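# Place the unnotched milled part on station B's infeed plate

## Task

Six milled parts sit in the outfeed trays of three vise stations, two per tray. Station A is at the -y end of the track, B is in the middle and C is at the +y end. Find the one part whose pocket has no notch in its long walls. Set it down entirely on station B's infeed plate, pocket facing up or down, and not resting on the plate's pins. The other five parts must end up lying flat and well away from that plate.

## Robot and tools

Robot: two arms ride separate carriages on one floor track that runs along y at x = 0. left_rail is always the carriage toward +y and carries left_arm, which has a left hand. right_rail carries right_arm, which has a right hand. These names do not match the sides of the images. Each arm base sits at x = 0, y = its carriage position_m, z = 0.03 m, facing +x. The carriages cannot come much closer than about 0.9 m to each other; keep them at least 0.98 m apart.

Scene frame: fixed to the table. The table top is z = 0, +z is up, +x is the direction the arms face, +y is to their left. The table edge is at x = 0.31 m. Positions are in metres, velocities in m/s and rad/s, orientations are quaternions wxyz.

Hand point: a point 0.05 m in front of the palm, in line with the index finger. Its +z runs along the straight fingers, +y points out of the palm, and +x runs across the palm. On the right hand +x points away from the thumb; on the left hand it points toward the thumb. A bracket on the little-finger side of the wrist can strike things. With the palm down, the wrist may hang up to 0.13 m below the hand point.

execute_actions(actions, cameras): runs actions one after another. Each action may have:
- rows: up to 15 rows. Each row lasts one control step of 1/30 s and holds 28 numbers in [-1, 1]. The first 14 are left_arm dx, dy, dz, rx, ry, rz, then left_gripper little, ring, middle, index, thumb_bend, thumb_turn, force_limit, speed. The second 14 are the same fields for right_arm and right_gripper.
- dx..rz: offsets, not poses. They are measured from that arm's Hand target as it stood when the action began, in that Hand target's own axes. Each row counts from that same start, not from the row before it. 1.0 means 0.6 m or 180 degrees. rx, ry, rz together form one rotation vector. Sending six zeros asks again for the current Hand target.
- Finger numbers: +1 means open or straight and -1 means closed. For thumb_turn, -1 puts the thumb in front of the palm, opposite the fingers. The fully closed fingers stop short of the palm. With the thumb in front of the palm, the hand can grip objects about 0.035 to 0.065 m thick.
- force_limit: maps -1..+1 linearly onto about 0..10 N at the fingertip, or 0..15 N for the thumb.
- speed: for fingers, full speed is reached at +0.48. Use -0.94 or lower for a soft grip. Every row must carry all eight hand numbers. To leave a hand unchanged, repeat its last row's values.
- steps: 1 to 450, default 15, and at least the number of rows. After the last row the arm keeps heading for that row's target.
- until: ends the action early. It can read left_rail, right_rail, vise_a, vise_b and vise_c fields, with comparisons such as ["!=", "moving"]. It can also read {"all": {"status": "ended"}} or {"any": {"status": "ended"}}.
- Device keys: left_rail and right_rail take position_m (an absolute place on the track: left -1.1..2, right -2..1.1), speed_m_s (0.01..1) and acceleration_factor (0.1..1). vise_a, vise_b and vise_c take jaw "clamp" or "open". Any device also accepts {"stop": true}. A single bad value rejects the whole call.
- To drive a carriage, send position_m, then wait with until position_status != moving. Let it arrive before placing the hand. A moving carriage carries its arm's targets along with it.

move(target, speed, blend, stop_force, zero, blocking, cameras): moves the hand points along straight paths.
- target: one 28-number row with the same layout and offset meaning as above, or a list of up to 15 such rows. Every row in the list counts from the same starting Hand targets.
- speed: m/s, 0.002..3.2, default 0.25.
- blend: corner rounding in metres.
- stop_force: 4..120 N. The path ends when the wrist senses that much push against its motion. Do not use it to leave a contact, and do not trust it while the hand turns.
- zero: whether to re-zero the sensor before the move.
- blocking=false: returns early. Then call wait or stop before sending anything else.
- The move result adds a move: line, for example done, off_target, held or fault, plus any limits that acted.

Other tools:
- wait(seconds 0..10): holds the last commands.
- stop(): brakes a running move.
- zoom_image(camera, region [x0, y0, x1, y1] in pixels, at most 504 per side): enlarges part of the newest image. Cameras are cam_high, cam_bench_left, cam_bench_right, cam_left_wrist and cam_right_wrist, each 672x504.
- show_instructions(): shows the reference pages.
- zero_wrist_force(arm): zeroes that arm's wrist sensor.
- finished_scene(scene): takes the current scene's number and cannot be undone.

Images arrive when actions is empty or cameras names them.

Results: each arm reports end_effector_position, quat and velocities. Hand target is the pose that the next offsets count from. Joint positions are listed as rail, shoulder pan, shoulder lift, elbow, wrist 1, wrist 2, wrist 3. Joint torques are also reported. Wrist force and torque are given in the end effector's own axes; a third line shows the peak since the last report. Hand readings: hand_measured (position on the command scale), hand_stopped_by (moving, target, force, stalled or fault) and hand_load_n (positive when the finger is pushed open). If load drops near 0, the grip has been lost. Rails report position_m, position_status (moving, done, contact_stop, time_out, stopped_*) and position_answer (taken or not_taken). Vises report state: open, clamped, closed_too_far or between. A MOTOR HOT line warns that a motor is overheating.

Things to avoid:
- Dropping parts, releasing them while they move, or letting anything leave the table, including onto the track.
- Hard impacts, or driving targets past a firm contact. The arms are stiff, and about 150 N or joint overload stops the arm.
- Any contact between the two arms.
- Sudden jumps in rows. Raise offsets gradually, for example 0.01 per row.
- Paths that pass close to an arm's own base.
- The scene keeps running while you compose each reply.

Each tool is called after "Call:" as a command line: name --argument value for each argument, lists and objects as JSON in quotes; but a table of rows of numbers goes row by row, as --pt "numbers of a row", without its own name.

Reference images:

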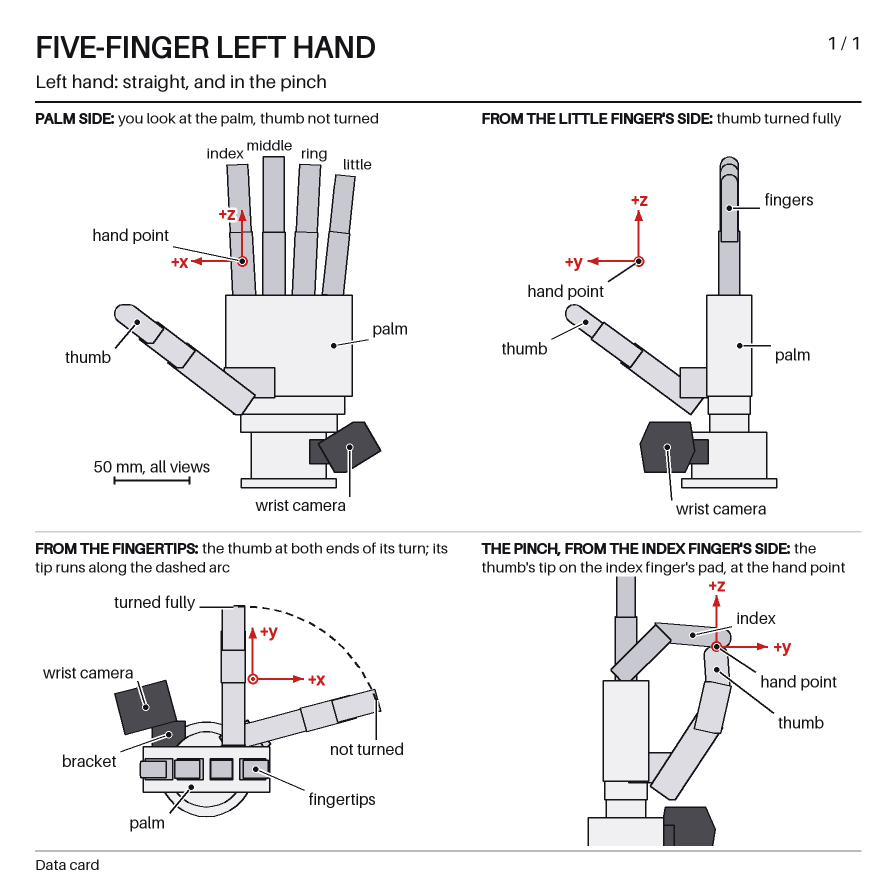

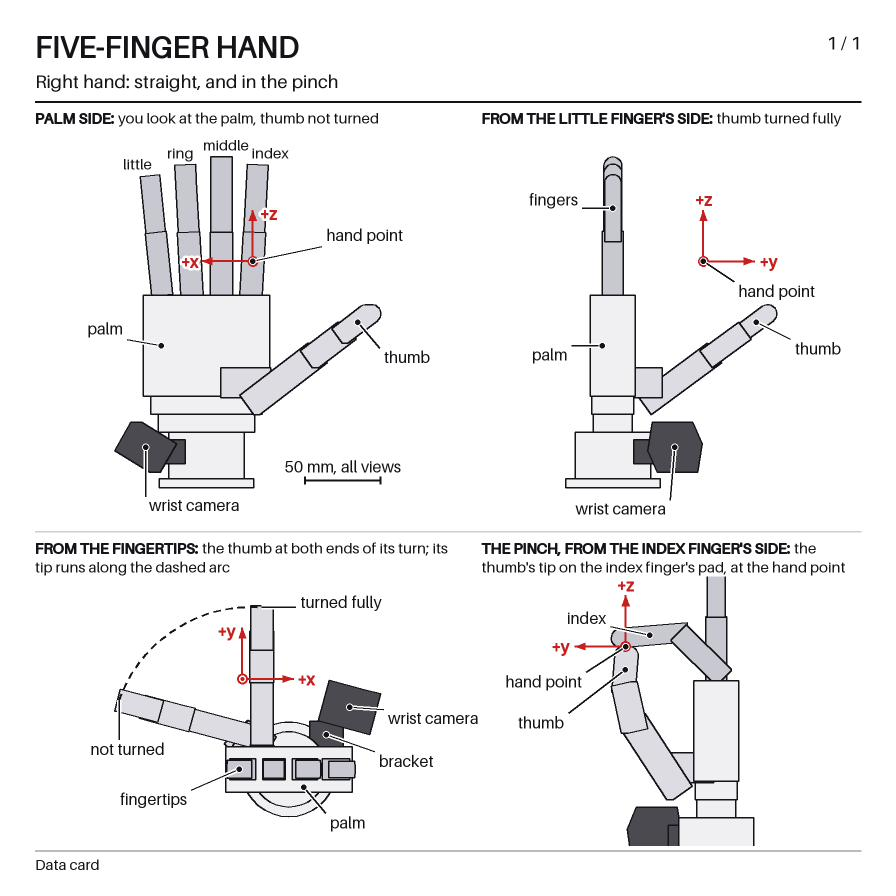

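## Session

Call:
execute_actions --actions '[]' --cameras '["cam_high","cam_bench_left","cam_bench_right"]'

Scene clock: 0.00 s.
left_arm: end_effector_position=(+0.4295, +1.5608, +0.2494) hand_measured=(+1.000, +1.000, +1.000, +1.000, +1.000, +1.000) hand_load_n=(+0.0, +0.0, +0.0, +0.0, +0.0, +0.0) hand_stopped_by=(target, target, target, target, target, target) hand_force_limit=0.00 hand_speed=-0.80 end_effector_quat_wxyz=(+0.000, +1.000, +0.000, +0.000) | right_arm: end_effector_position=(+0.4295, -1.4207, +0.2494) hand_measured=(+1.000, +1.000, +1.000, +1.000, +1.000, +1.000) hand_load_n=(+0.0, -0.5, +0.0, +0.0, +0.0, +0.0) hand_stopped_by=(target, target, target, target, target, target) hand_force_limit=0.00 hand_speed=-0.80 end_effector_quat_wxyz=(+0.000, +0.000, +1.000, +0.000)
Joint positions: left_arm=[1.555 -0.281 -1.567 2.134 1.004 1.571 1.29] | right_arm=[-1.547 -0.281 -1.567 2.134 1.004 1.571 -1.851]
Joint velocities: within noise
Joint torques (N m): no reading
Wrist force (N): no reading
Wrist torque (N m): no reading
Wrist force, peak (N): no reading
Hand target: left_arm +0.4295, +1.5608, +0.2494; +0.000, +1.000, +0.000, +0.000 | right_arm +0.4295, -1.4207, +0.2494; +0.000, +0.000, +1.000, +0.000
left_rail: position_m=1.555 position_status=done
right_rail: position_m=-1.547 position_status=done
vise_a: state=open
vise_b: state=open
vise_c: state=open
Images, in order (width x height): cam_high 672x504, cam_bench_left 672x504, cam_bench_right 672x504.

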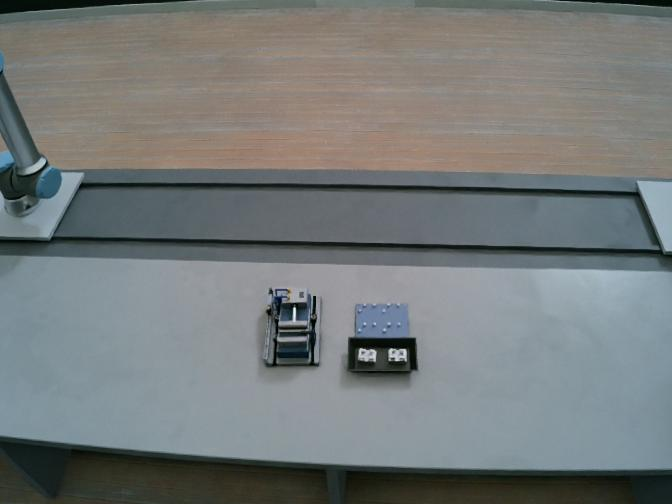

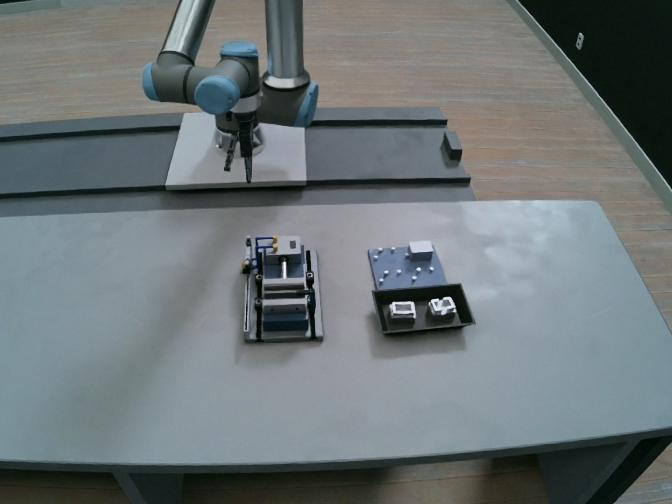

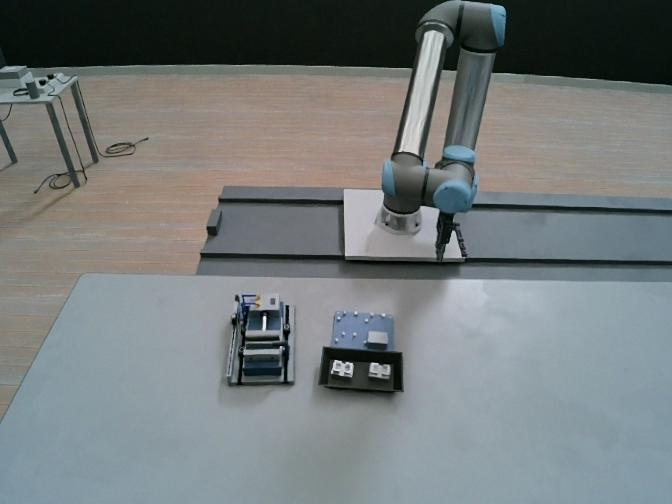

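Call:
zoom_image --camera "cam_bench_left" --region '[370, 235, 480, 340]'

Call:
zoom_image --camera "cam_high" --region '[340, 295, 430, 380]'

Call:
zoom_image --camera "cam_bench_right" --region '[315, 305, 415, 395]'

Scaled by 4.582 from the camera's 672x504 image, which has a finer 960x720 frame.

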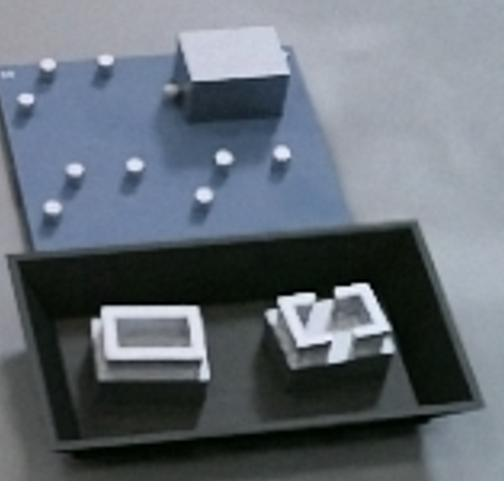

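Scaled by 5.600 from the camera's 672x504 image, which has a finer 960x720 frame.

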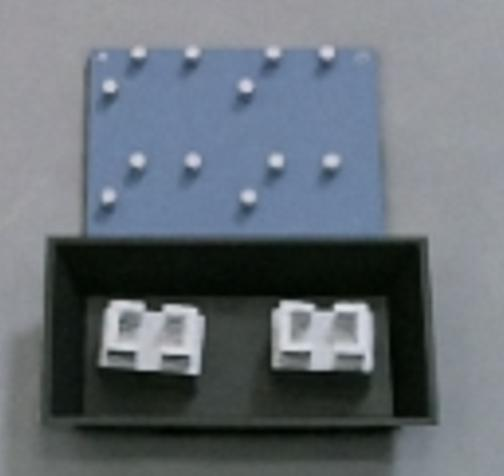

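Scaled by 5.040 from the camera's 672x504 image, which has a finer 960x720 frame.

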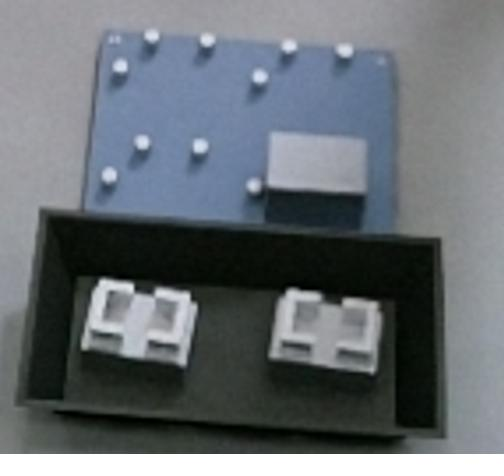

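Call:
execute_actions --actions '[{"left_rail":{"position_m":1.9,"speed_m_s":0.6,"acceleration_factor":0.5},"steps":120,"until":{"left_rail":{"position_status":["!=","moving"]}}}]' --cameras '[]'

Call:
move --target '[0.034,-0.257,-0.084,0,0,0.5,-1,0.1,0.1,0.1,1,-1,0,-0.2, 0,0,0,0,0,0,1,1,1,1,1,1,0,-0.8]' --speed 0.4

Call:
move --target '[0,0,0,0.289,0,0,-1,0.1,0.1,0.1,1,-1,0,-0.2, 0,0,0,0,0,0,1,1,1,1,1,1,0,-0.8]' --speed 0.4 --cameras '["cam_bench_left","cam_left_wrist"]'

Scene clock: 35.27 s.
left_arm: end_effector_position=(+0.4295, +1.9062, +0.2494) hand_measured=(+1.000, +1.000, +1.000, +1.000, +1.000, +1.000) hand_load_n=(+0.0, +0.0, +0.0, +0.0, +0.0, +0.0) hand_stopped_by=(target, target, target, target, target, target) hand_force_limit=0.00 hand_speed=-0.80 end_effector_quat_wxyz=(+0.000, +1.000, +0.000, +0.000) | right_arm: end_effector_position=(+0.4295, -1.4207, +0.2494) hand_measured=(+1.000, +1.000, +1.000, +1.000, +1.000, +1.000) hand_load_n=(+0.0, +0.0, +0.0, +0.0, +0.0, +0.0) hand_stopped_by=(target, target, target, target, target, target) hand_force_limit=0.00 hand_speed=-0.80 end_effector_quat_wxyz=(+0.000, +0.000, +1.000, +0.000)
Joint positions: left_arm=[1.9 -0.281 -1.567 2.134 1.004 1.571 1.29] | right_arm=[-1.547 -0.281 -1.567 2.134 1.004 1.571 -1.851]
Joint torques (N m): left_arm=[3.81 -33.47 -29.82 4.51 -0.05 -0.54] | right_arm=[-0.88 -34.34 -29.83 3.61 0.16 -0.07]
Wrist force (N): left_arm=[-0.2 -0.1 0.0] | right_arm=[-0.5 0.3 0.4]
Wrist torque (N m): left_arm=[-0.01 0.03 -0.01] | right_arm=[0.02 0.07 -0.03]
Wrist force, peak (N): left_arm=[-0.4 0.8 0.1] | right_arm=[-0.5 0.3 0.4]
Hand target: left_arm +0.4295, +1.9062, +0.2494; +0.000, +1.000, +0.000, +0.000 | right_arm +0.4295, -1.4207, +0.2494; +0.000, +0.000, +1.000, +0.000
left_rail: position_m=1.900 speed_m_s=0.60 position_status=done
right_rail: position_m=-1.547 position_status=done
vise_a: state=open
vise_b: state=open
vise_c: state=open
No camera images: "cameras" was empty.

Scene clock: 37.97 s.
left_arm: end_effector_position=(+0.4499, +2.0604, +0.2998) hand_measured=(-1.000, +0.100, +0.100, +0.100, +1.000, -1.000) hand_load_n=(+0.0, +0.0, +0.0, +0.0, +0.0, +0.0) hand_stopped_by=(target, target, target, target, target, target) hand_force_limit=0.00 hand_speed=-0.20 end_effector_quat_wxyz=(+0.000, +0.707, -0.707, +0.000) | right_arm: end_effector_position=(+0.4295, -1.4207, +0.2494) hand_measured=(+1.000, +1.000, +1.000, +1.000, +1.000, +1.000) hand_load_n=(+0.0, +0.0, +0.0, +0.0, +0.0, +0.0) hand_stopped_by=(target, target, target, target, target, target) hand_force_limit=0.00 hand_speed=-0.80 end_effector_quat_wxyz=(+0.000, +0.000, +1.000, +0.000)
Joint positions: left_arm=[1.9 0.033 -1.375 1.817 1.128 1.571 3.175] | right_arm=[-1.547 -0.281 -1.567 2.134 1.004 1.571 -1.851]
Joint torques (N m): left_arm=[19.09 -42.02 -44.62 6.66 2.98 1.93] | right_arm=[-2.45 -36.25 -29.37 3.78 0.02 -0.19]
Wrist force (N): left_arm=[-0.5 0.0 0.1] | right_arm=[-0.1 0.0 0.0]
Wrist torque (N m): left_arm=[0.01 0.13 -0.02] | right_arm=[0.01 0.02 -0.01]
Wrist force, peak (N): left_arm=[-1.1 0.0 0.0] | right_arm=[0.4 0.1 0.4]
Hand target: left_arm +0.4499, +2.0604, +0.2998; +0.000, +0.707, -0.707, +0.000 | right_arm +0.4295, -1.4207, +0.2494; +0.000, +0.000, +1.000, +0.000
Off the commanded pose: left_arm 0.000 m, 0 deg | right_arm 0.000 m, 0 deg.
left_rail: position_m=1.900 speed_m_s=0.60 position_status=done
right_rail: position_m=-1.547 position_status=done
vise_a: state=open
vise_b: state=open
vise_c: state=open
move: done

Scene clock: 39.83 s.
left_arm: end_effector_position=(+0.4499, +2.0604, +0.2998) hand_measured=(-1.000, +0.100, +0.100, +0.100, +1.000, -1.000) hand_load_n=(+0.0, +0.0, +0.0, +0.0, +0.0, +0.0) hand_stopped_by=(target, target, target, target, target, target) hand_force_limit=0.00 hand_speed=-0.20 end_effector_quat_wxyz=(-0.310, +0.636, -0.636, +0.310) | right_arm: end_effector_position=(+0.4295, -1.4207, +0.2494) hand_measured=(+1.000, +1.000, +1.000, +1.000, +1.000, +1.000) hand_load_n=(+0.5, +0.0, +0.0, +0.0, -0.5, +0.0) hand_stopped_by=(target, target, target, target, target, target) hand_force_limit=0.00 hand_speed=-0.80 end_effector_quat_wxyz=(+0.000, +0.000, +1.000, +0.000)
Joint positions: left_arm=[1.9 0.06 -1.864 2.205 0.323 1.618 3.179] | right_arm=[-1.547 -0.281 -1.567 2.134 1.004 1.571 -1.851]
Joint torques (N m): left_arm=[19.15 -24.26 -23.65 -0.79 2.97 -3.15] | right_arm=[-0.82 -34.95 -29.66 3.86 0.13 -0.18]
Wrist force (N): left_arm=[-0.1 0.9 -0.4] | right_arm=[-0.1 -0.1 -0.2]
Wrist torque (N m): left_arm=[0.06 -0.11 -0.04] | right_arm=[-0.01 0.01 -0.01]
Wrist force, peak (N): left_arm=[-0.2 1.8 -1.1] | right_arm=[0.0 0.4 0.7]
Hand target: left_arm +0.4499, +2.0604, +0.2998; -0.310, +0.635, -0.635, +0.310 | right_arm +0.4295, -1.4207, +0.2494; +0.000, +0.000, +1.000, +0.000
Off the commanded pose: left_arm 0.000 m, 0 deg | right_arm 0.000 m, 0 deg.
left_rail: position_m=1.900 speed_m_s=0.60 position_status=done
right_rail: position_m=-1.547 position_status=done
vise_a: state=open
vise_b: state=open
vise_c: state=open
move: done
Images, in order (width x height): cam_bench_left 672x504, cam_left_wrist 672x504.

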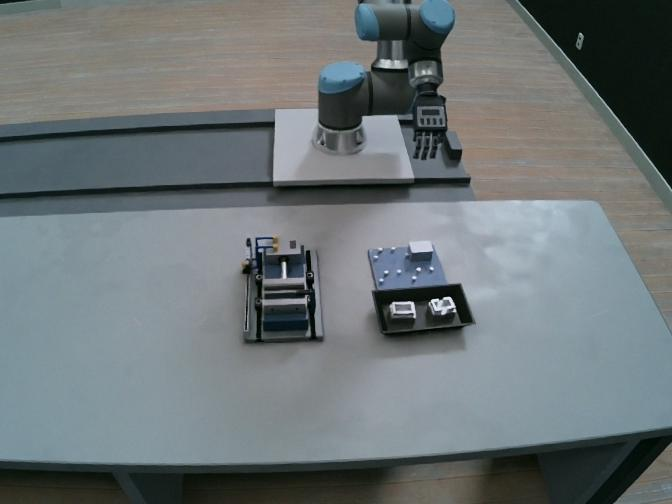

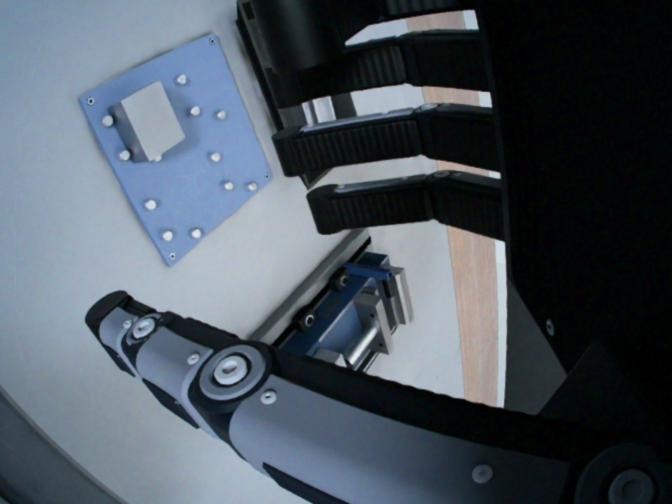

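Call:
move --target '[0.033,-0.099,0.4515,0,0,0,-1,0.1,0.1,0.1,1,-1,0,-0.2, 0,0,0,0,0,0,1,1,1,1,1,1,0,-0.8]' --speed 0.3 --cameras '["cam_bench_left","cam_left_wrist"]'

Scene clock: 59.10 s.
left_arm: end_effector_position=(+0.6999, +2.0405, +0.1799) hand_measured=(-1.000, +0.100, +0.100, +0.100, +1.000, -1.000) hand_load_n=(+0.0, +0.0, +0.0, +0.0, +0.0, +0.5) hand_stopped_by=(target, target, target, target, target, target) hand_force_limit=0.00 hand_speed=-0.20 end_effector_quat_wxyz=(-0.310, +0.635, -0.635, +0.310) | right_arm: end_effector_position=(+0.4295, -1.4207, +0.2494) hand_measured=(+1.000, +1.000, +1.000, +1.000, +1.000, +1.000) hand_load_n=(+0.0, +0.0, +0.0, +0.0, +0.0, +0.0) hand_stopped_by=(target, target, target, target, target, target) hand_force_limit=0.00 hand_speed=-0.80 end_effector_quat_wxyz=(+0.000, +0.000, +1.000, +0.000)
Joint positions: left_arm=[1.9 -0.005 -1.36 1.962 0.061 1.567 3.138] | right_arm=[-1.547 -0.281 -1.567 2.134 1.004 1.571 -1.851]
Joint torques (N m): left_arm=[13.9 -41.79 -43.62 -0.75 1.07 -1.74] | right_arm=[-0.47 -35.42 -29.37 3.3 0.12 -0.2]
Wrist force (N): left_arm=[-0.8 1.2 -0.5] | right_arm=[0.0 0.2 0.3]
Wrist torque (N m): left_arm=[0.22 -0.02 -0.08] | right_arm=[0.01 -0.01 0.00]
Wrist force, peak (N): left_arm=[-0.3 1.7 -2.2] | right_arm=[0.4 0.3 0.4]
Hand target: left_arm +0.7000, +2.0406, +0.1799; -0.310, +0.635, -0.635, +0.310 | right_arm +0.4295, -1.4207, +0.2494; +0.000, +0.000, +1.000, +0.000
Off the commanded pose: left_arm 0.000 m, 0 deg | right_arm 0.000 m, 0 deg.
left_rail: position_m=1.900 speed_m_s=0.60 position_status=done
right_rail: position_m=-1.547 position_status=done
vise_a: state=open
vise_b: state=open
vise_c: state=open
move: done
Images, in order (width x height): cam_bench_left 672x504, cam_left_wrist 672x504.

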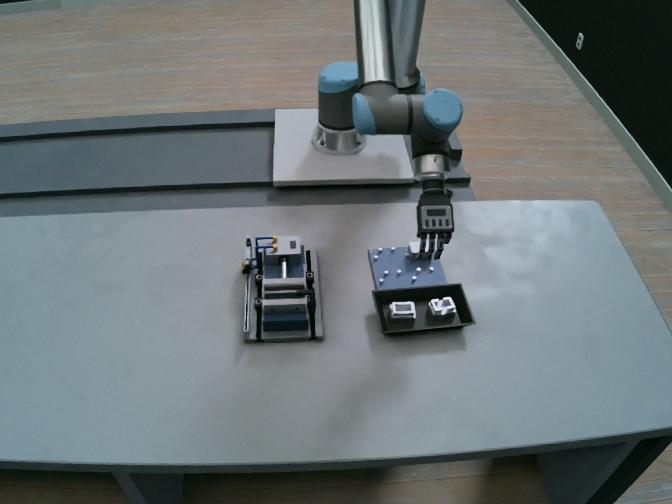

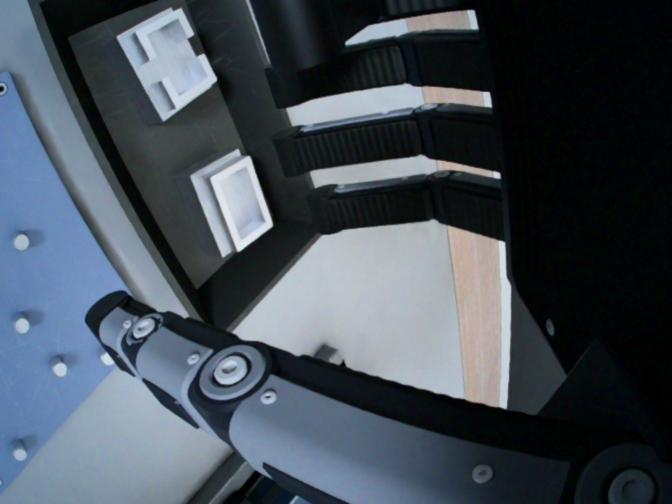

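Call:
move --target '[0.0925,0.012,0.147,0,0,0,-1,0.1,0.1,0.1,1,-1,0,-0.2, 0,0,0,0,0,0,1,1,1,1,1,1,0,-0.8]' --speed 0.2 --cameras '["cam_bench_left","cam_left_wrist"]'

Call:
zoom_image --camera "cam_bench_left" --region '[370, 240, 480, 340]'

Scene clock: 68.33 s.
left_arm: end_effector_position=(+0.7650, +1.9852, +0.1200) hand_measured=(-1.000, +0.100, +0.100, +0.100, +1.000, -1.000) hand_load_n=(+0.0, +0.0, +0.0, +0.0, +0.0, +0.0) hand_stopped_by=(target, target, target, target, target, target) hand_force_limit=0.00 hand_speed=-0.20 end_effector_quat_wxyz=(-0.310, +0.635, -0.635, +0.310) | right_arm: end_effector_position=(+0.4295, -1.4207, +0.2494) hand_measured=(+1.000, +1.000, +1.000, +1.000, +1.000, +1.000) hand_load_n=(+0.0, +0.0, +0.0, +0.0, +0.0, +0.0) hand_stopped_by=(target, target, target, target, target, target) hand_force_limit=0.00 hand_speed=-0.80 end_effector_quat_wxyz=(+0.000, +0.000, +1.000, +0.000)
Joint positions: left_arm=[1.9 -0.099 -1.225 1.908 -0.018 1.492 3.08] | right_arm=[-1.547 -0.281 -1.567 2.134 1.004 1.571 -1.851]
Joint torques (N m): left_arm=[-8.76 -51.38 -42.13 -0.6 -3.88 -3.75] | right_arm=[-1.08 -34.89 -29.41 3.31 0.22 -0.17]
Wrist force (N): left_arm=[-0.6 1.1 -0.5] | right_arm=[0.3 0.3 0.3]
Wrist torque (N m): left_arm=[0.22 0.02 0.03] | right_arm=[0.03 -0.06 0.02]
Wrist force, peak (N): left_arm=[-1.8 1.3 -1.3] | right_arm=[-0.2 0.3 0.5]
Hand target: left_arm +0.7651, +1.9851, +0.1199; -0.310, +0.635, -0.635, +0.310 | right_arm +0.4295, -1.4207, +0.2494; +0.000, +0.000, +1.000, +0.000
Off the commanded pose: left_arm 0.000 m, 0 deg | right_arm 0.000 m, 0 deg.
left_rail: position_m=1.900 speed_m_s=0.60 position_status=done
right_rail: position_m=-1.547 position_status=done
vise_a: state=open
vise_b: state=open
vise_c: state=open
move: done
Images, in order (width x height): cam_bench_left 672x504, cam_left_wrist 672x504.

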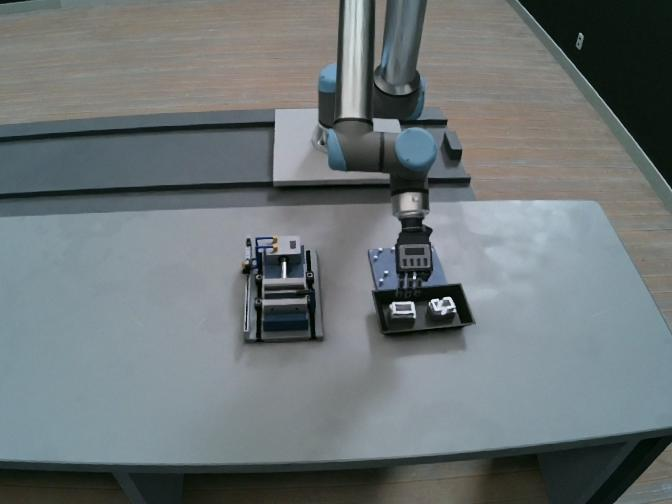

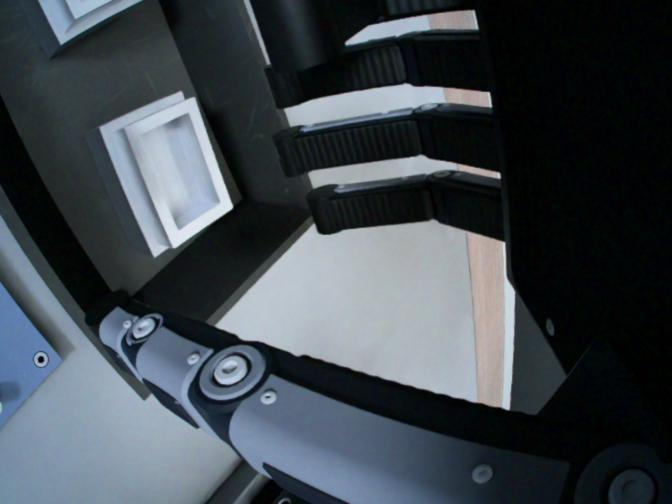

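Scaled by 4.582 from the camera's 672x504 image, which has a finer 960x720 frame.

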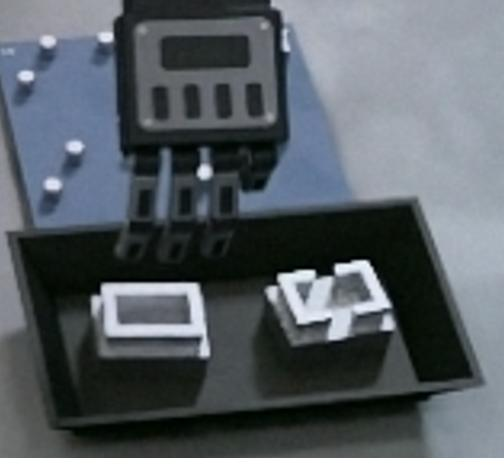

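Call:
move --target '[0.0067,0.0537,0.0802,0,0.0131,0.0103,-1,0.1,0.1,0.1,1,-1,0,-0.2, 0,0,0,0,0,0,1,1,1,1,1,1,0,-0.8]' --speed 0.08 --stop_force 8 --cameras '["cam_bench_left","cam_left_wrist"]'

Call:
zoom_image --camera "cam_bench_left" --region '[370, 240, 480, 340]'

Scene clock: 86.00 s.
left_arm: end_effector_position=(+0.7832, +1.9811, +0.0649) hand_measured=(-1.000, +0.100, +0.100, +0.100, +1.000, -1.000) hand_load_n=(+0.0, +0.0, +0.0, +0.0, +0.0, +0.0) hand_stopped_by=(target, target, target, target, target, target) hand_force_limit=0.00 hand_speed=-0.20 end_effector_quat_wxyz=(-0.302, +0.619, -0.652, +0.318) | right_arm: end_effector_position=(+0.4295, -1.4207, +0.2494) hand_measured=(+1.000, +1.000, +1.000, +1.000, +1.000, +1.000) hand_load_n=(+0.0, +0.0, +0.0, +0.0, +0.0, +0.0) hand_stopped_by=(target, target, target, target, target, target) hand_force_limit=0.00 hand_speed=-0.80 end_effector_quat_wxyz=(+0.000, +0.000, +1.000, +0.000)
Joint positions: left_arm=[1.9 -0.088 -1.134 1.897 -0.099 1.543 3.12] | right_arm=[-1.547 -0.281 -1.567 2.134 1.004 1.571 -1.851]
Joint torques (N m): left_arm=[19.82 -57.78 -40.79 -0.8 2.93 2.08] | right_arm=[-1.14 -35.97 -29.59 3.07 0.24 -0.61]
Wrist force (N): left_arm=[-0.6 1.2 -0.3] | right_arm=[-0.1 0.3 0.1]
Wrist torque (N m): left_arm=[0.28 -0.05 -0.23] | right_arm=[0.04 0.01 0.00]
Wrist force, peak (N): left_arm=[-1.1 1.5 -0.8] | right_arm=[-0.4 0.4 0.4]
Hand target: left_arm +0.7832, +1.9811, +0.0649; -0.302, +0.619, -0.652, +0.318 | right_arm +0.4295, -1.4207, +0.2494; +0.000, +0.000, +1.000, +0.000
Off the commanded pose: left_arm 0.000 m, 0 deg | right_arm 0.000 m, 0 deg.
left_rail: position_m=1.900 speed_m_s=0.60 position_status=done
right_rail: position_m=-1.547 position_status=done
vise_a: state=open
vise_b: state=open
vise_c: state=open
move: done
Images, in order (width x height): cam_bench_left 672x504, cam_left_wrist 672x504.

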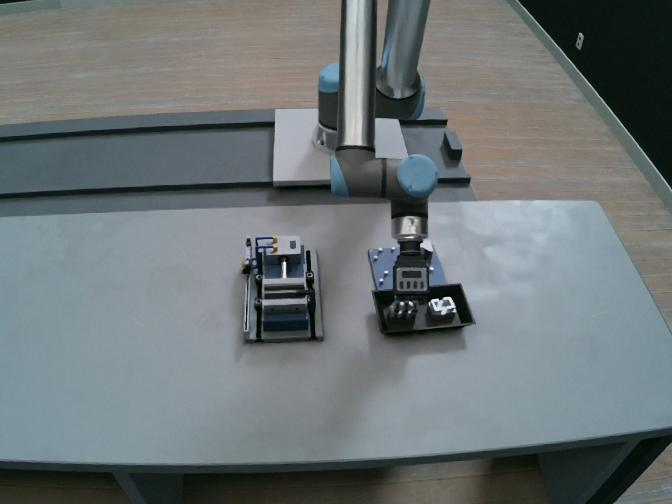

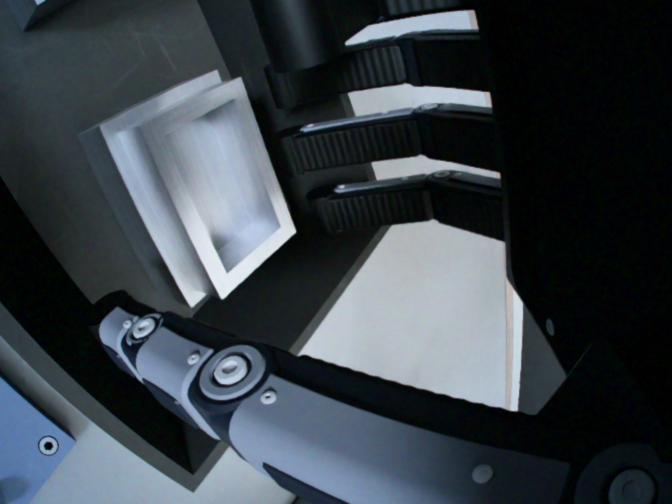

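Scaled by 4.582 from the camera's 672x504 image, which has a finer 960x720 frame.

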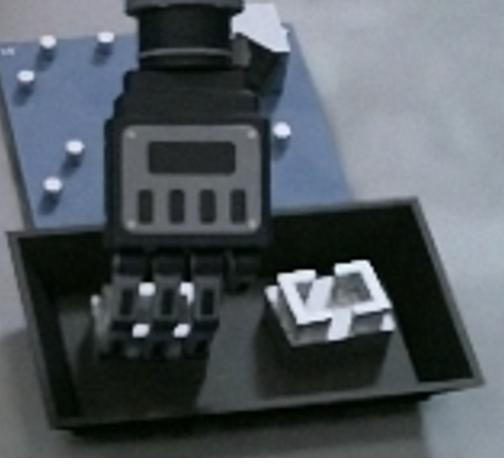

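Call:
move --target '[-0.005,0.0342,0.0267,0,0,0,-1,0.1,0.1,0.1,1,-1,0,-0.2, 0,0,0,0,0,0,1,1,1,1,1,1,0,-0.8]' --speed 0.04 --stop_force 8 --cameras '["cam_bench_left","cam_left_wrist"]'

Call:
zoom_image --camera "cam_bench_left" --region '[370, 240, 480, 340]'

Scene clock: 96.20 s.
left_arm: end_effector_position=(+0.7833, +1.9841, +0.0389) hand_measured=(-1.000, +0.100, +0.100, +0.100, +1.000, -1.000) hand_load_n=(+0.0, +0.0, +0.0, +0.0, -2.5, -0.5) hand_stopped_by=(target, target, target, target, target, target) hand_force_limit=0.00 hand_speed=-0.20 end_effector_quat_wxyz=(-0.302, +0.619, -0.652, +0.318) | right_arm: end_effector_position=(+0.4295, -1.4207, +0.2494) hand_measured=(+1.000, +1.000, +1.000, +1.000, +1.000, +1.000) hand_load_n=(+0.0, +0.0, +0.0, +0.0, +0.0, +0.0) hand_stopped_by=(target, target, target, target, target, target) hand_force_limit=0.00 hand_speed=-0.80 end_effector_quat_wxyz=(+0.000, +0.000, +1.000, +0.000)
Joint positions: left_arm=[1.9 -0.083 -1.102 1.907 -0.142 1.547 3.123] | right_arm=[-1.547 -0.281 -1.567 2.134 1.004 1.571 -1.851]
Joint torques (N m): left_arm=[20.26 -55.32 -11.57 0.54 2.92 2.22] | right_arm=[-1.38 -35.32 -29.33 2.88 0.34 -0.57]
Wrist force (N): left_arm=[-1.0 -2.8 -0.7] | right_arm=[0.0 -0.1 0.3]
Wrist torque (N m): left_arm=[0.13 0.03 -0.16] | right_arm=[-0.03 -0.01 -0.01]
Wrist force, peak (N): left_arm=[-1.0 -3.1 -0.7] | right_arm=[0.2 0.2 0.5]
Hand target: left_arm +0.7833, +1.9841, +0.0389; -0.302, +0.619, -0.652, +0.318 | right_arm +0.4295, -1.4207, +0.2494; +0.000, +0.000, +1.000, +0.000
Off the commanded pose: left_arm 0.000 m, 0 deg | right_arm 0.000 m, 0 deg.
left_rail: position_m=1.900 speed_m_s=0.60 position_status=done
right_rail: position_m=-1.547 position_status=done
vise_a: state=open
vise_b: state=open
vise_c: state=open
move: done
Images, in order (width x height): cam_bench_left 672x504, cam_left_wrist 672x504.

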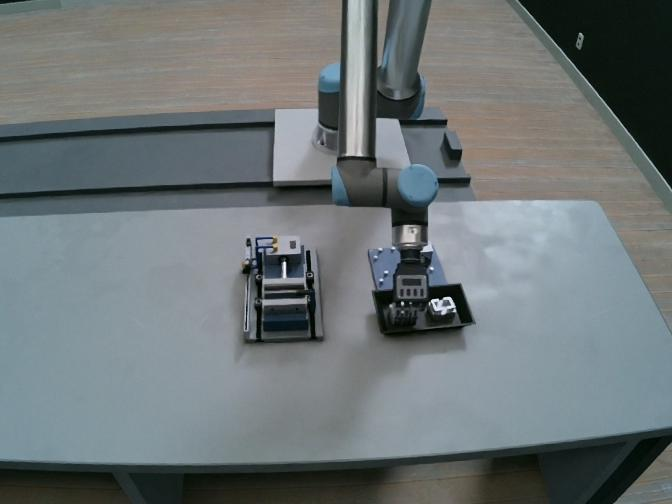

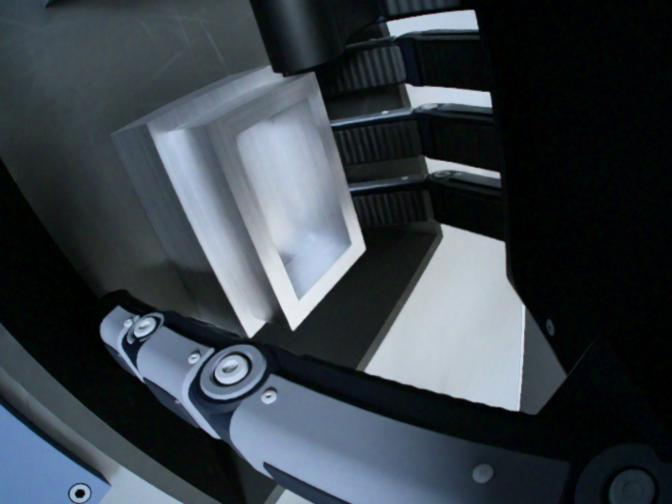

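Scaled by 4.582 from the camera's 672x504 image, which has a finer 960x720 frame.

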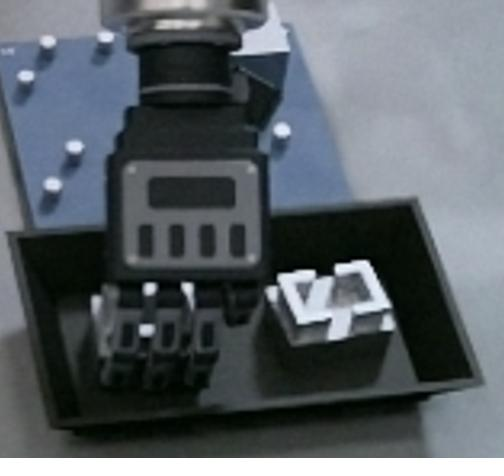

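Call:
execute_actions --actions '[{"rows":[[0,-0.0013,-0.001,0,0,0,-1,-0.2,-0.2,-0.2,0.3,-1,-0.4,-0.92, 0,0,0,0,0,0,1,1,1,1,1,1,0,-0.8]],"steps":120},{"rows":[[0,0,0,0,0,0,-1,-0.5,-0.5,-0.5,0.3,-1,0.1,-0.92, 0,0,0,0,0,0,1,1,1,1,1,1,0,-0.8]],"steps":60}]' --cameras '["cam_left_wrist","cam_bench_left"]'

Scene clock: 109.40 s.
left_arm: end_effector_position=(+0.7834, +1.9841, +0.0399) hand_measured=(-1.000, -0.180, -0.136, -0.180, +0.890, -1.000) hand_load_n=(+0.0, +3.0, +5.5, +7.0, +13.0, +2.5) hand_stopped_by=(target, force, force, force, force, target) hand_force_limit=0.10 hand_speed=-0.92 end_effector_quat_wxyz=(-0.302, +0.619, -0.652, +0.318) | right_arm: end_effector_position=(+0.4295, -1.4207, +0.2494) hand_measured=(+1.000, +1.000, +1.000, +1.000, +1.000, +1.000) hand_load_n=(+0.0, +0.0, +0.0, +0.0, +0.0, +0.0) hand_stopped_by=(target, target, target, target, target, target) hand_force_limit=0.00 hand_speed=-0.80 end_effector_quat_wxyz=(+0.000, +0.000, +1.000, +0.000)
Joint positions: left_arm=[1.9 -0.083 -1.103 1.906 -0.14 1.547 3.123] | right_arm=[-1.547 -0.281 -1.567 2.134 1.004 1.571 -1.851]
Joint torques (N m): left_arm=[11.24 -61.18 -16.62 4.09 2.15 1.35] | right_arm=[-0.15 -34.64 -29.24 2.74 0.46 -0.39]
Wrist force (N): left_arm=[0.2 -3.2 -1.3] | right_arm=[0.0 0.2 0.2]
Wrist torque (N m): left_arm=[0.15 0.00 -0.17] | right_arm=[0.02 -0.01 0.00]
Wrist force, peak (N): left_arm=[-0.7 -3.9 -0.2] | right_arm=[0.6 0.0 0.4]
Hand target: left_arm +0.7834, +1.9841, +0.0399; -0.302, +0.619, -0.652, +0.318 | right_arm +0.4295, -1.4207, +0.2494; +0.000, +0.000, +1.000, +0.000
Off the commanded pose: left_arm 0.000 m, 0 deg | right_arm 0.000 m, 0 deg.
left_rail: position_m=1.900 speed_m_s=0.60 position_status=done
right_rail: position_m=-1.547 position_status=done
vise_a: state=open
vise_b: state=open
vise_c: state=open
Images, in order (width x height): cam_bench_left 672x504, cam_left_wrist 672x504.

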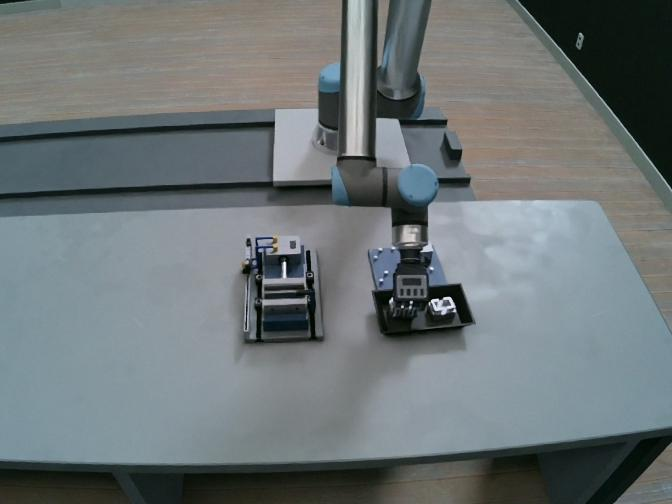

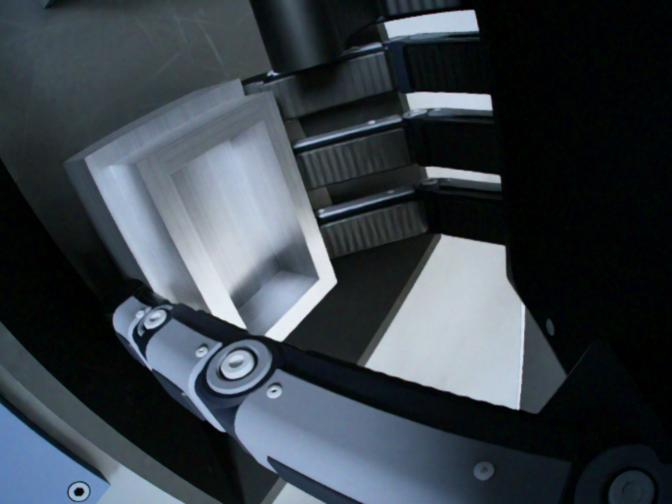

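Call:
move --target '[0,-0.0788,-0.0616,0,0,0,-1,-0.5,-0.5,-0.5,0.3,-1,0.1,-0.92, 0,0,0,0,0,0,1,1,1,1,1,1,0,-0.8]' --speed 0.04 --cameras '["cam_left_wrist","cam_bench_left"]'

Scene clock: 114.67 s.
left_arm: end_effector_position=(+0.7833, +1.9841, +0.0998) hand_measured=(-1.000, -0.180, -0.136, -0.180, +0.890, -1.000) hand_load_n=(+0.0, +3.0, +5.0, +6.0, +13.5, +2.0) hand_stopped_by=(target, force, force, force, force, target) hand_force_limit=0.10 hand_speed=-0.92 end_effector_quat_wxyz=(-0.302, +0.619, -0.652, +0.318) | right_arm: end_effector_position=(+0.4295, -1.4207, +0.2494) hand_measured=(+1.000, +1.000, +1.000, +1.000, +1.000, +1.000) hand_load_n=(+0.0, +0.0, +0.0, +0.0, +0.0, +0.0) hand_stopped_by=(target, target, target, target, target, target) hand_force_limit=0.00 hand_speed=-0.80 end_effector_quat_wxyz=(+0.000, +0.000, +1.000, +0.000)
Joint positions: left_arm=[1.9 -0.083 -1.174 1.877 -0.04 1.547 3.123] | right_arm=[-1.547 -0.281 -1.567 2.134 1.004 1.571 -1.851]
Joint torques (N m): left_arm=[-1.04 -76.06 -42.36 3.36 0.36 -0.7] | right_arm=[-1 -35.17 -29.19 2.67 0.39 -0.57]
Wrist force (N): left_arm=[-0.5 3.0 0.6] | right_arm=[0.1 0.1 0.0]
Wrist torque (N m): left_arm=[0.32 0.06 -0.21] | right_arm=[0.02 -0.02 0.00]
Wrist force, peak (N): left_arm=[0.5 -3.3 -2.0] | right_arm=[0.0 0.3 0.5]
Hand target: left_arm +0.7833, +1.9841, +0.0999; -0.302, +0.619, -0.652, +0.318 | right_arm +0.4295, -1.4207, +0.2494; +0.000, +0.000, +1.000, +0.000
Off the commanded pose: left_arm 0.000 m, 0 deg | right_arm 0.000 m, 0 deg.
left_rail: position_m=1.900 speed_m_s=0.60 position_status=done
right_rail: position_m=-1.547 position_status=done
vise_a: state=open
vise_b: state=open
vise_c: state=open
move: done
Images, in order (width x height): cam_bench_left 672x504, cam_left_wrist 672x504.

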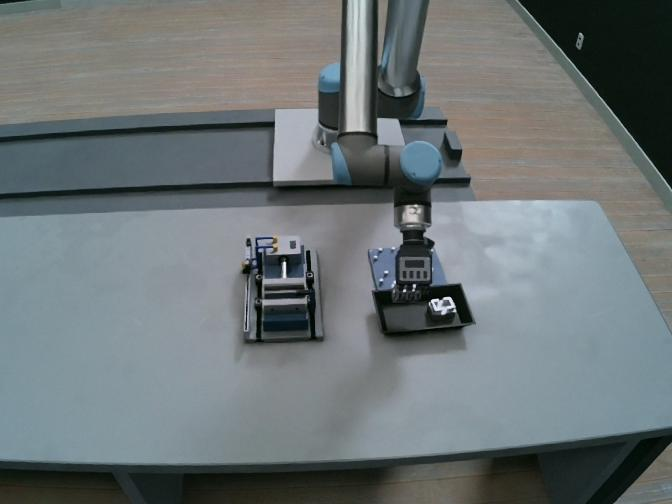

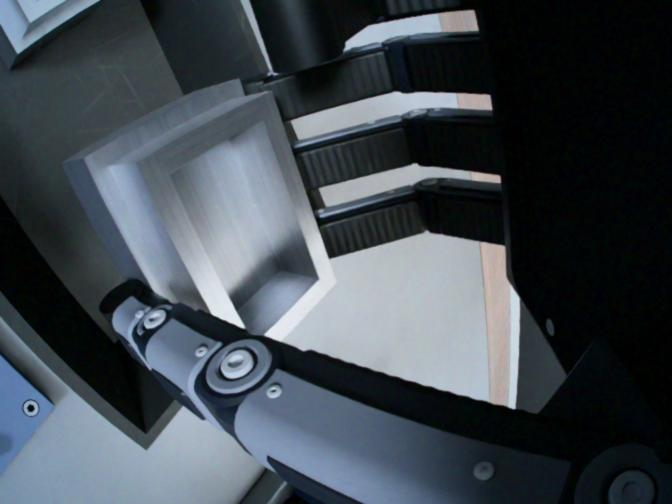

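Call:
move --target '[0.0157,0.0269,-0.3593,0,-0.0131,-0.0103,-1,-0.5,-0.5,-0.5,0.3,-1,0.1,-0.92, 0,0,0,0,0,0,1,1,1,1,1,1,0,-0.8]' --speed 0.18

Call:
execute_actions --actions '[{"left_rail":{"position_m":0.1,"speed_m_s":0.7,"acceleration_factor":0.4},"steps":300,"until":{"left_rail":{"position_status":["!=","moving"]}}}]' --cameras '["cam_high","cam_left_wrist"]'

Call:
zoom_image --camera "cam_high" --region '[340, 280, 430, 360]'

Scene clock: 125.73 s.
left_arm: end_effector_position=(+0.6033, +1.9840, +0.2198) hand_measured=(-1.000, -0.180, -0.136, -0.180, +0.890, -1.000) hand_load_n=(+0.0, +3.0, +5.0, +6.0, +13.5, +2.0) hand_stopped_by=(target, force, force, force, force, target) hand_force_limit=0.10 hand_speed=-0.92 end_effector_quat_wxyz=(-0.310, +0.635, -0.635, +0.310) | right_arm: end_effector_position=(+0.4295, -1.4207, +0.2494) hand_measured=(+1.000, +1.000, +1.000, +1.000, +1.000, +1.000) hand_load_n=(+0.0, +0.5, +0.0, +0.0, -0.5, +0.0) hand_stopped_by=(target, target, target, target, target, target) hand_force_limit=0.00 hand_speed=-0.80 end_effector_quat_wxyz=(+0.000, +0.000, +1.000, +0.000)
Joint positions: left_arm=[1.9 -0.141 -1.578 2.126 0.12 1.46 3.054] | right_arm=[-1.547 -0.281 -1.567 2.134 1.004 1.571 -1.851]
Joint torques (N m): left_arm=[-10.02 -46.06 -22.34 3.24 -3.62 -3.47] | right_arm=[-1.53 -36.12 -29.54 2.53 0.58 -0.52]
Wrist force (N): left_arm=[-0.2 2.4 -0.2] | right_arm=[-0.1 -0.1 0.1]
Wrist torque (N m): left_arm=[0.14 0.02 -0.10] | right_arm=[-0.02 0.01 -0.02]
Wrist force, peak (N): left_arm=[-0.5 2.6 2.0] | right_arm=[0.0 0.3 0.6]
Hand target: left_arm +0.6032, +1.9840, +0.2198; -0.310, +0.635, -0.635, +0.310 | right_arm +0.4295, -1.4207, +0.2494; +0.000, +0.000, +1.000, +0.000
Off the commanded pose: left_arm 0.000 m, 0 deg | right_arm 0.000 m, 0 deg.
left_rail: position_m=1.900 speed_m_s=0.60 position_status=done
right_rail: position_m=-1.547 position_status=done
vise_a: state=open
vise_b: state=open
vise_c: state=open
move: done

Scene clock: 130.67 s.
left_arm: end_effector_position=(+0.6032, +0.1840, +0.2198) hand_measured=(-1.000, -0.180, -0.136, -0.180, +0.890, -1.000) hand_load_n=(+0.0, +2.5, +5.0, +6.0, +13.5, +2.0) hand_stopped_by=(target, force, force, force, force, target) hand_force_limit=0.10 hand_speed=-0.92 end_effector_quat_wxyz=(-0.310, +0.635, -0.635, +0.310) | right_arm: end_effector_position=(+0.4295, -1.4207, +0.2494) hand_measured=(+1.000, +1.000, +1.000, +1.000, +1.000, +1.000) hand_load_n=(+0.0, +0.0, +0.0, +0.0, +0.0, +0.0) hand_stopped_by=(target, target, target, target, target, target) hand_force_limit=0.00 hand_speed=-0.80 end_effector_quat_wxyz=(+0.000, +0.000, +1.000, +0.000)
Joint positions: left_arm=[0.1 -0.141 -1.578 2.126 0.12 1.46 3.054] | right_arm=[-1.547 -0.281 -1.567 2.134 1.004 1.571 -1.851]
Joint torques (N m): left_arm=[1.43 -43.92 -30.56 0.04 -2.98 -3.48] | right_arm=[-1.15 -35.23 -29.18 2.43 0.39 -0.72]
Wrist force (N): left_arm=[-0.2 2.0 0.2] | right_arm=[0.1 0.0 0.3]
Wrist torque (N m): left_arm=[0.06 0.03 -0.09] | right_arm=[-0.02 -0.02 0.00]
Wrist force, peak (N): left_arm=[-0.4 2.8 -0.1] | right_arm=[0.2 -0.2 0.7]
Hand target: left_arm +0.6032, +0.1841, +0.2198; -0.310, +0.635, -0.635, +0.310 | right_arm +0.4295, -1.4207, +0.2494; +0.000, +0.000, +1.000, +0.000
Off the commanded pose: left_arm 0.000 m, 0 deg | right_arm 0.000 m, 0 deg.
left_rail: position_m=0.100 speed_m_s=0.70 position_status=done
right_rail: position_m=-1.547 position_status=done
vise_a: state=open
vise_b: state=open
vise_c: state=open
Images, in order (width x height): cam_high 672x504, cam_left_wrist 672x504.

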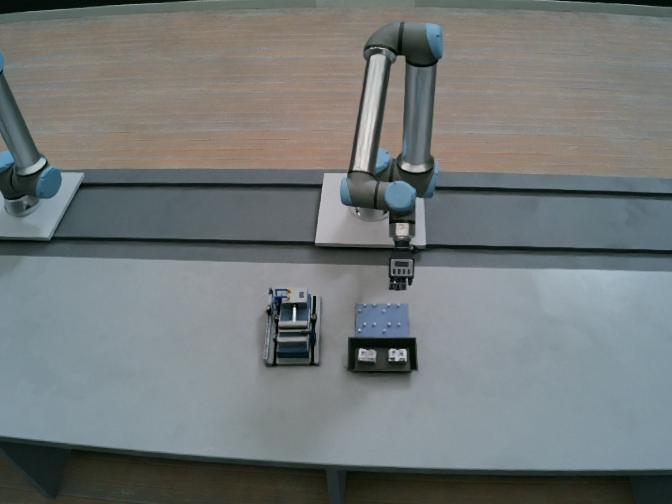

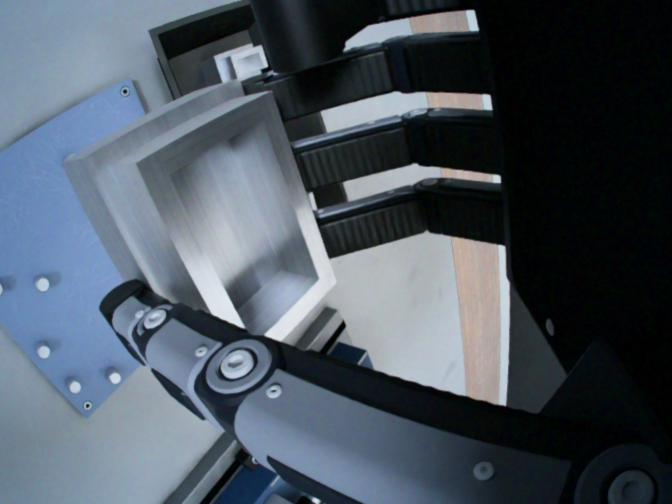

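Scaled by 5.600 from the camera's 672x504 image, which has a finer 960x720 frame.

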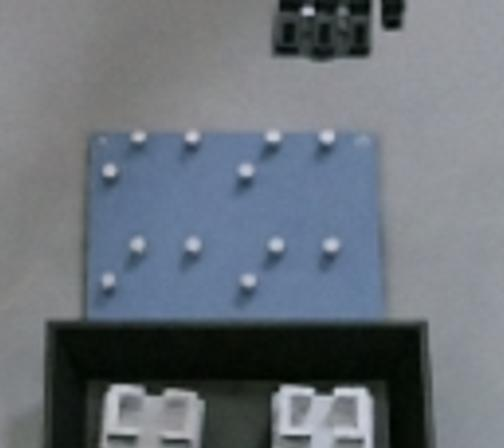

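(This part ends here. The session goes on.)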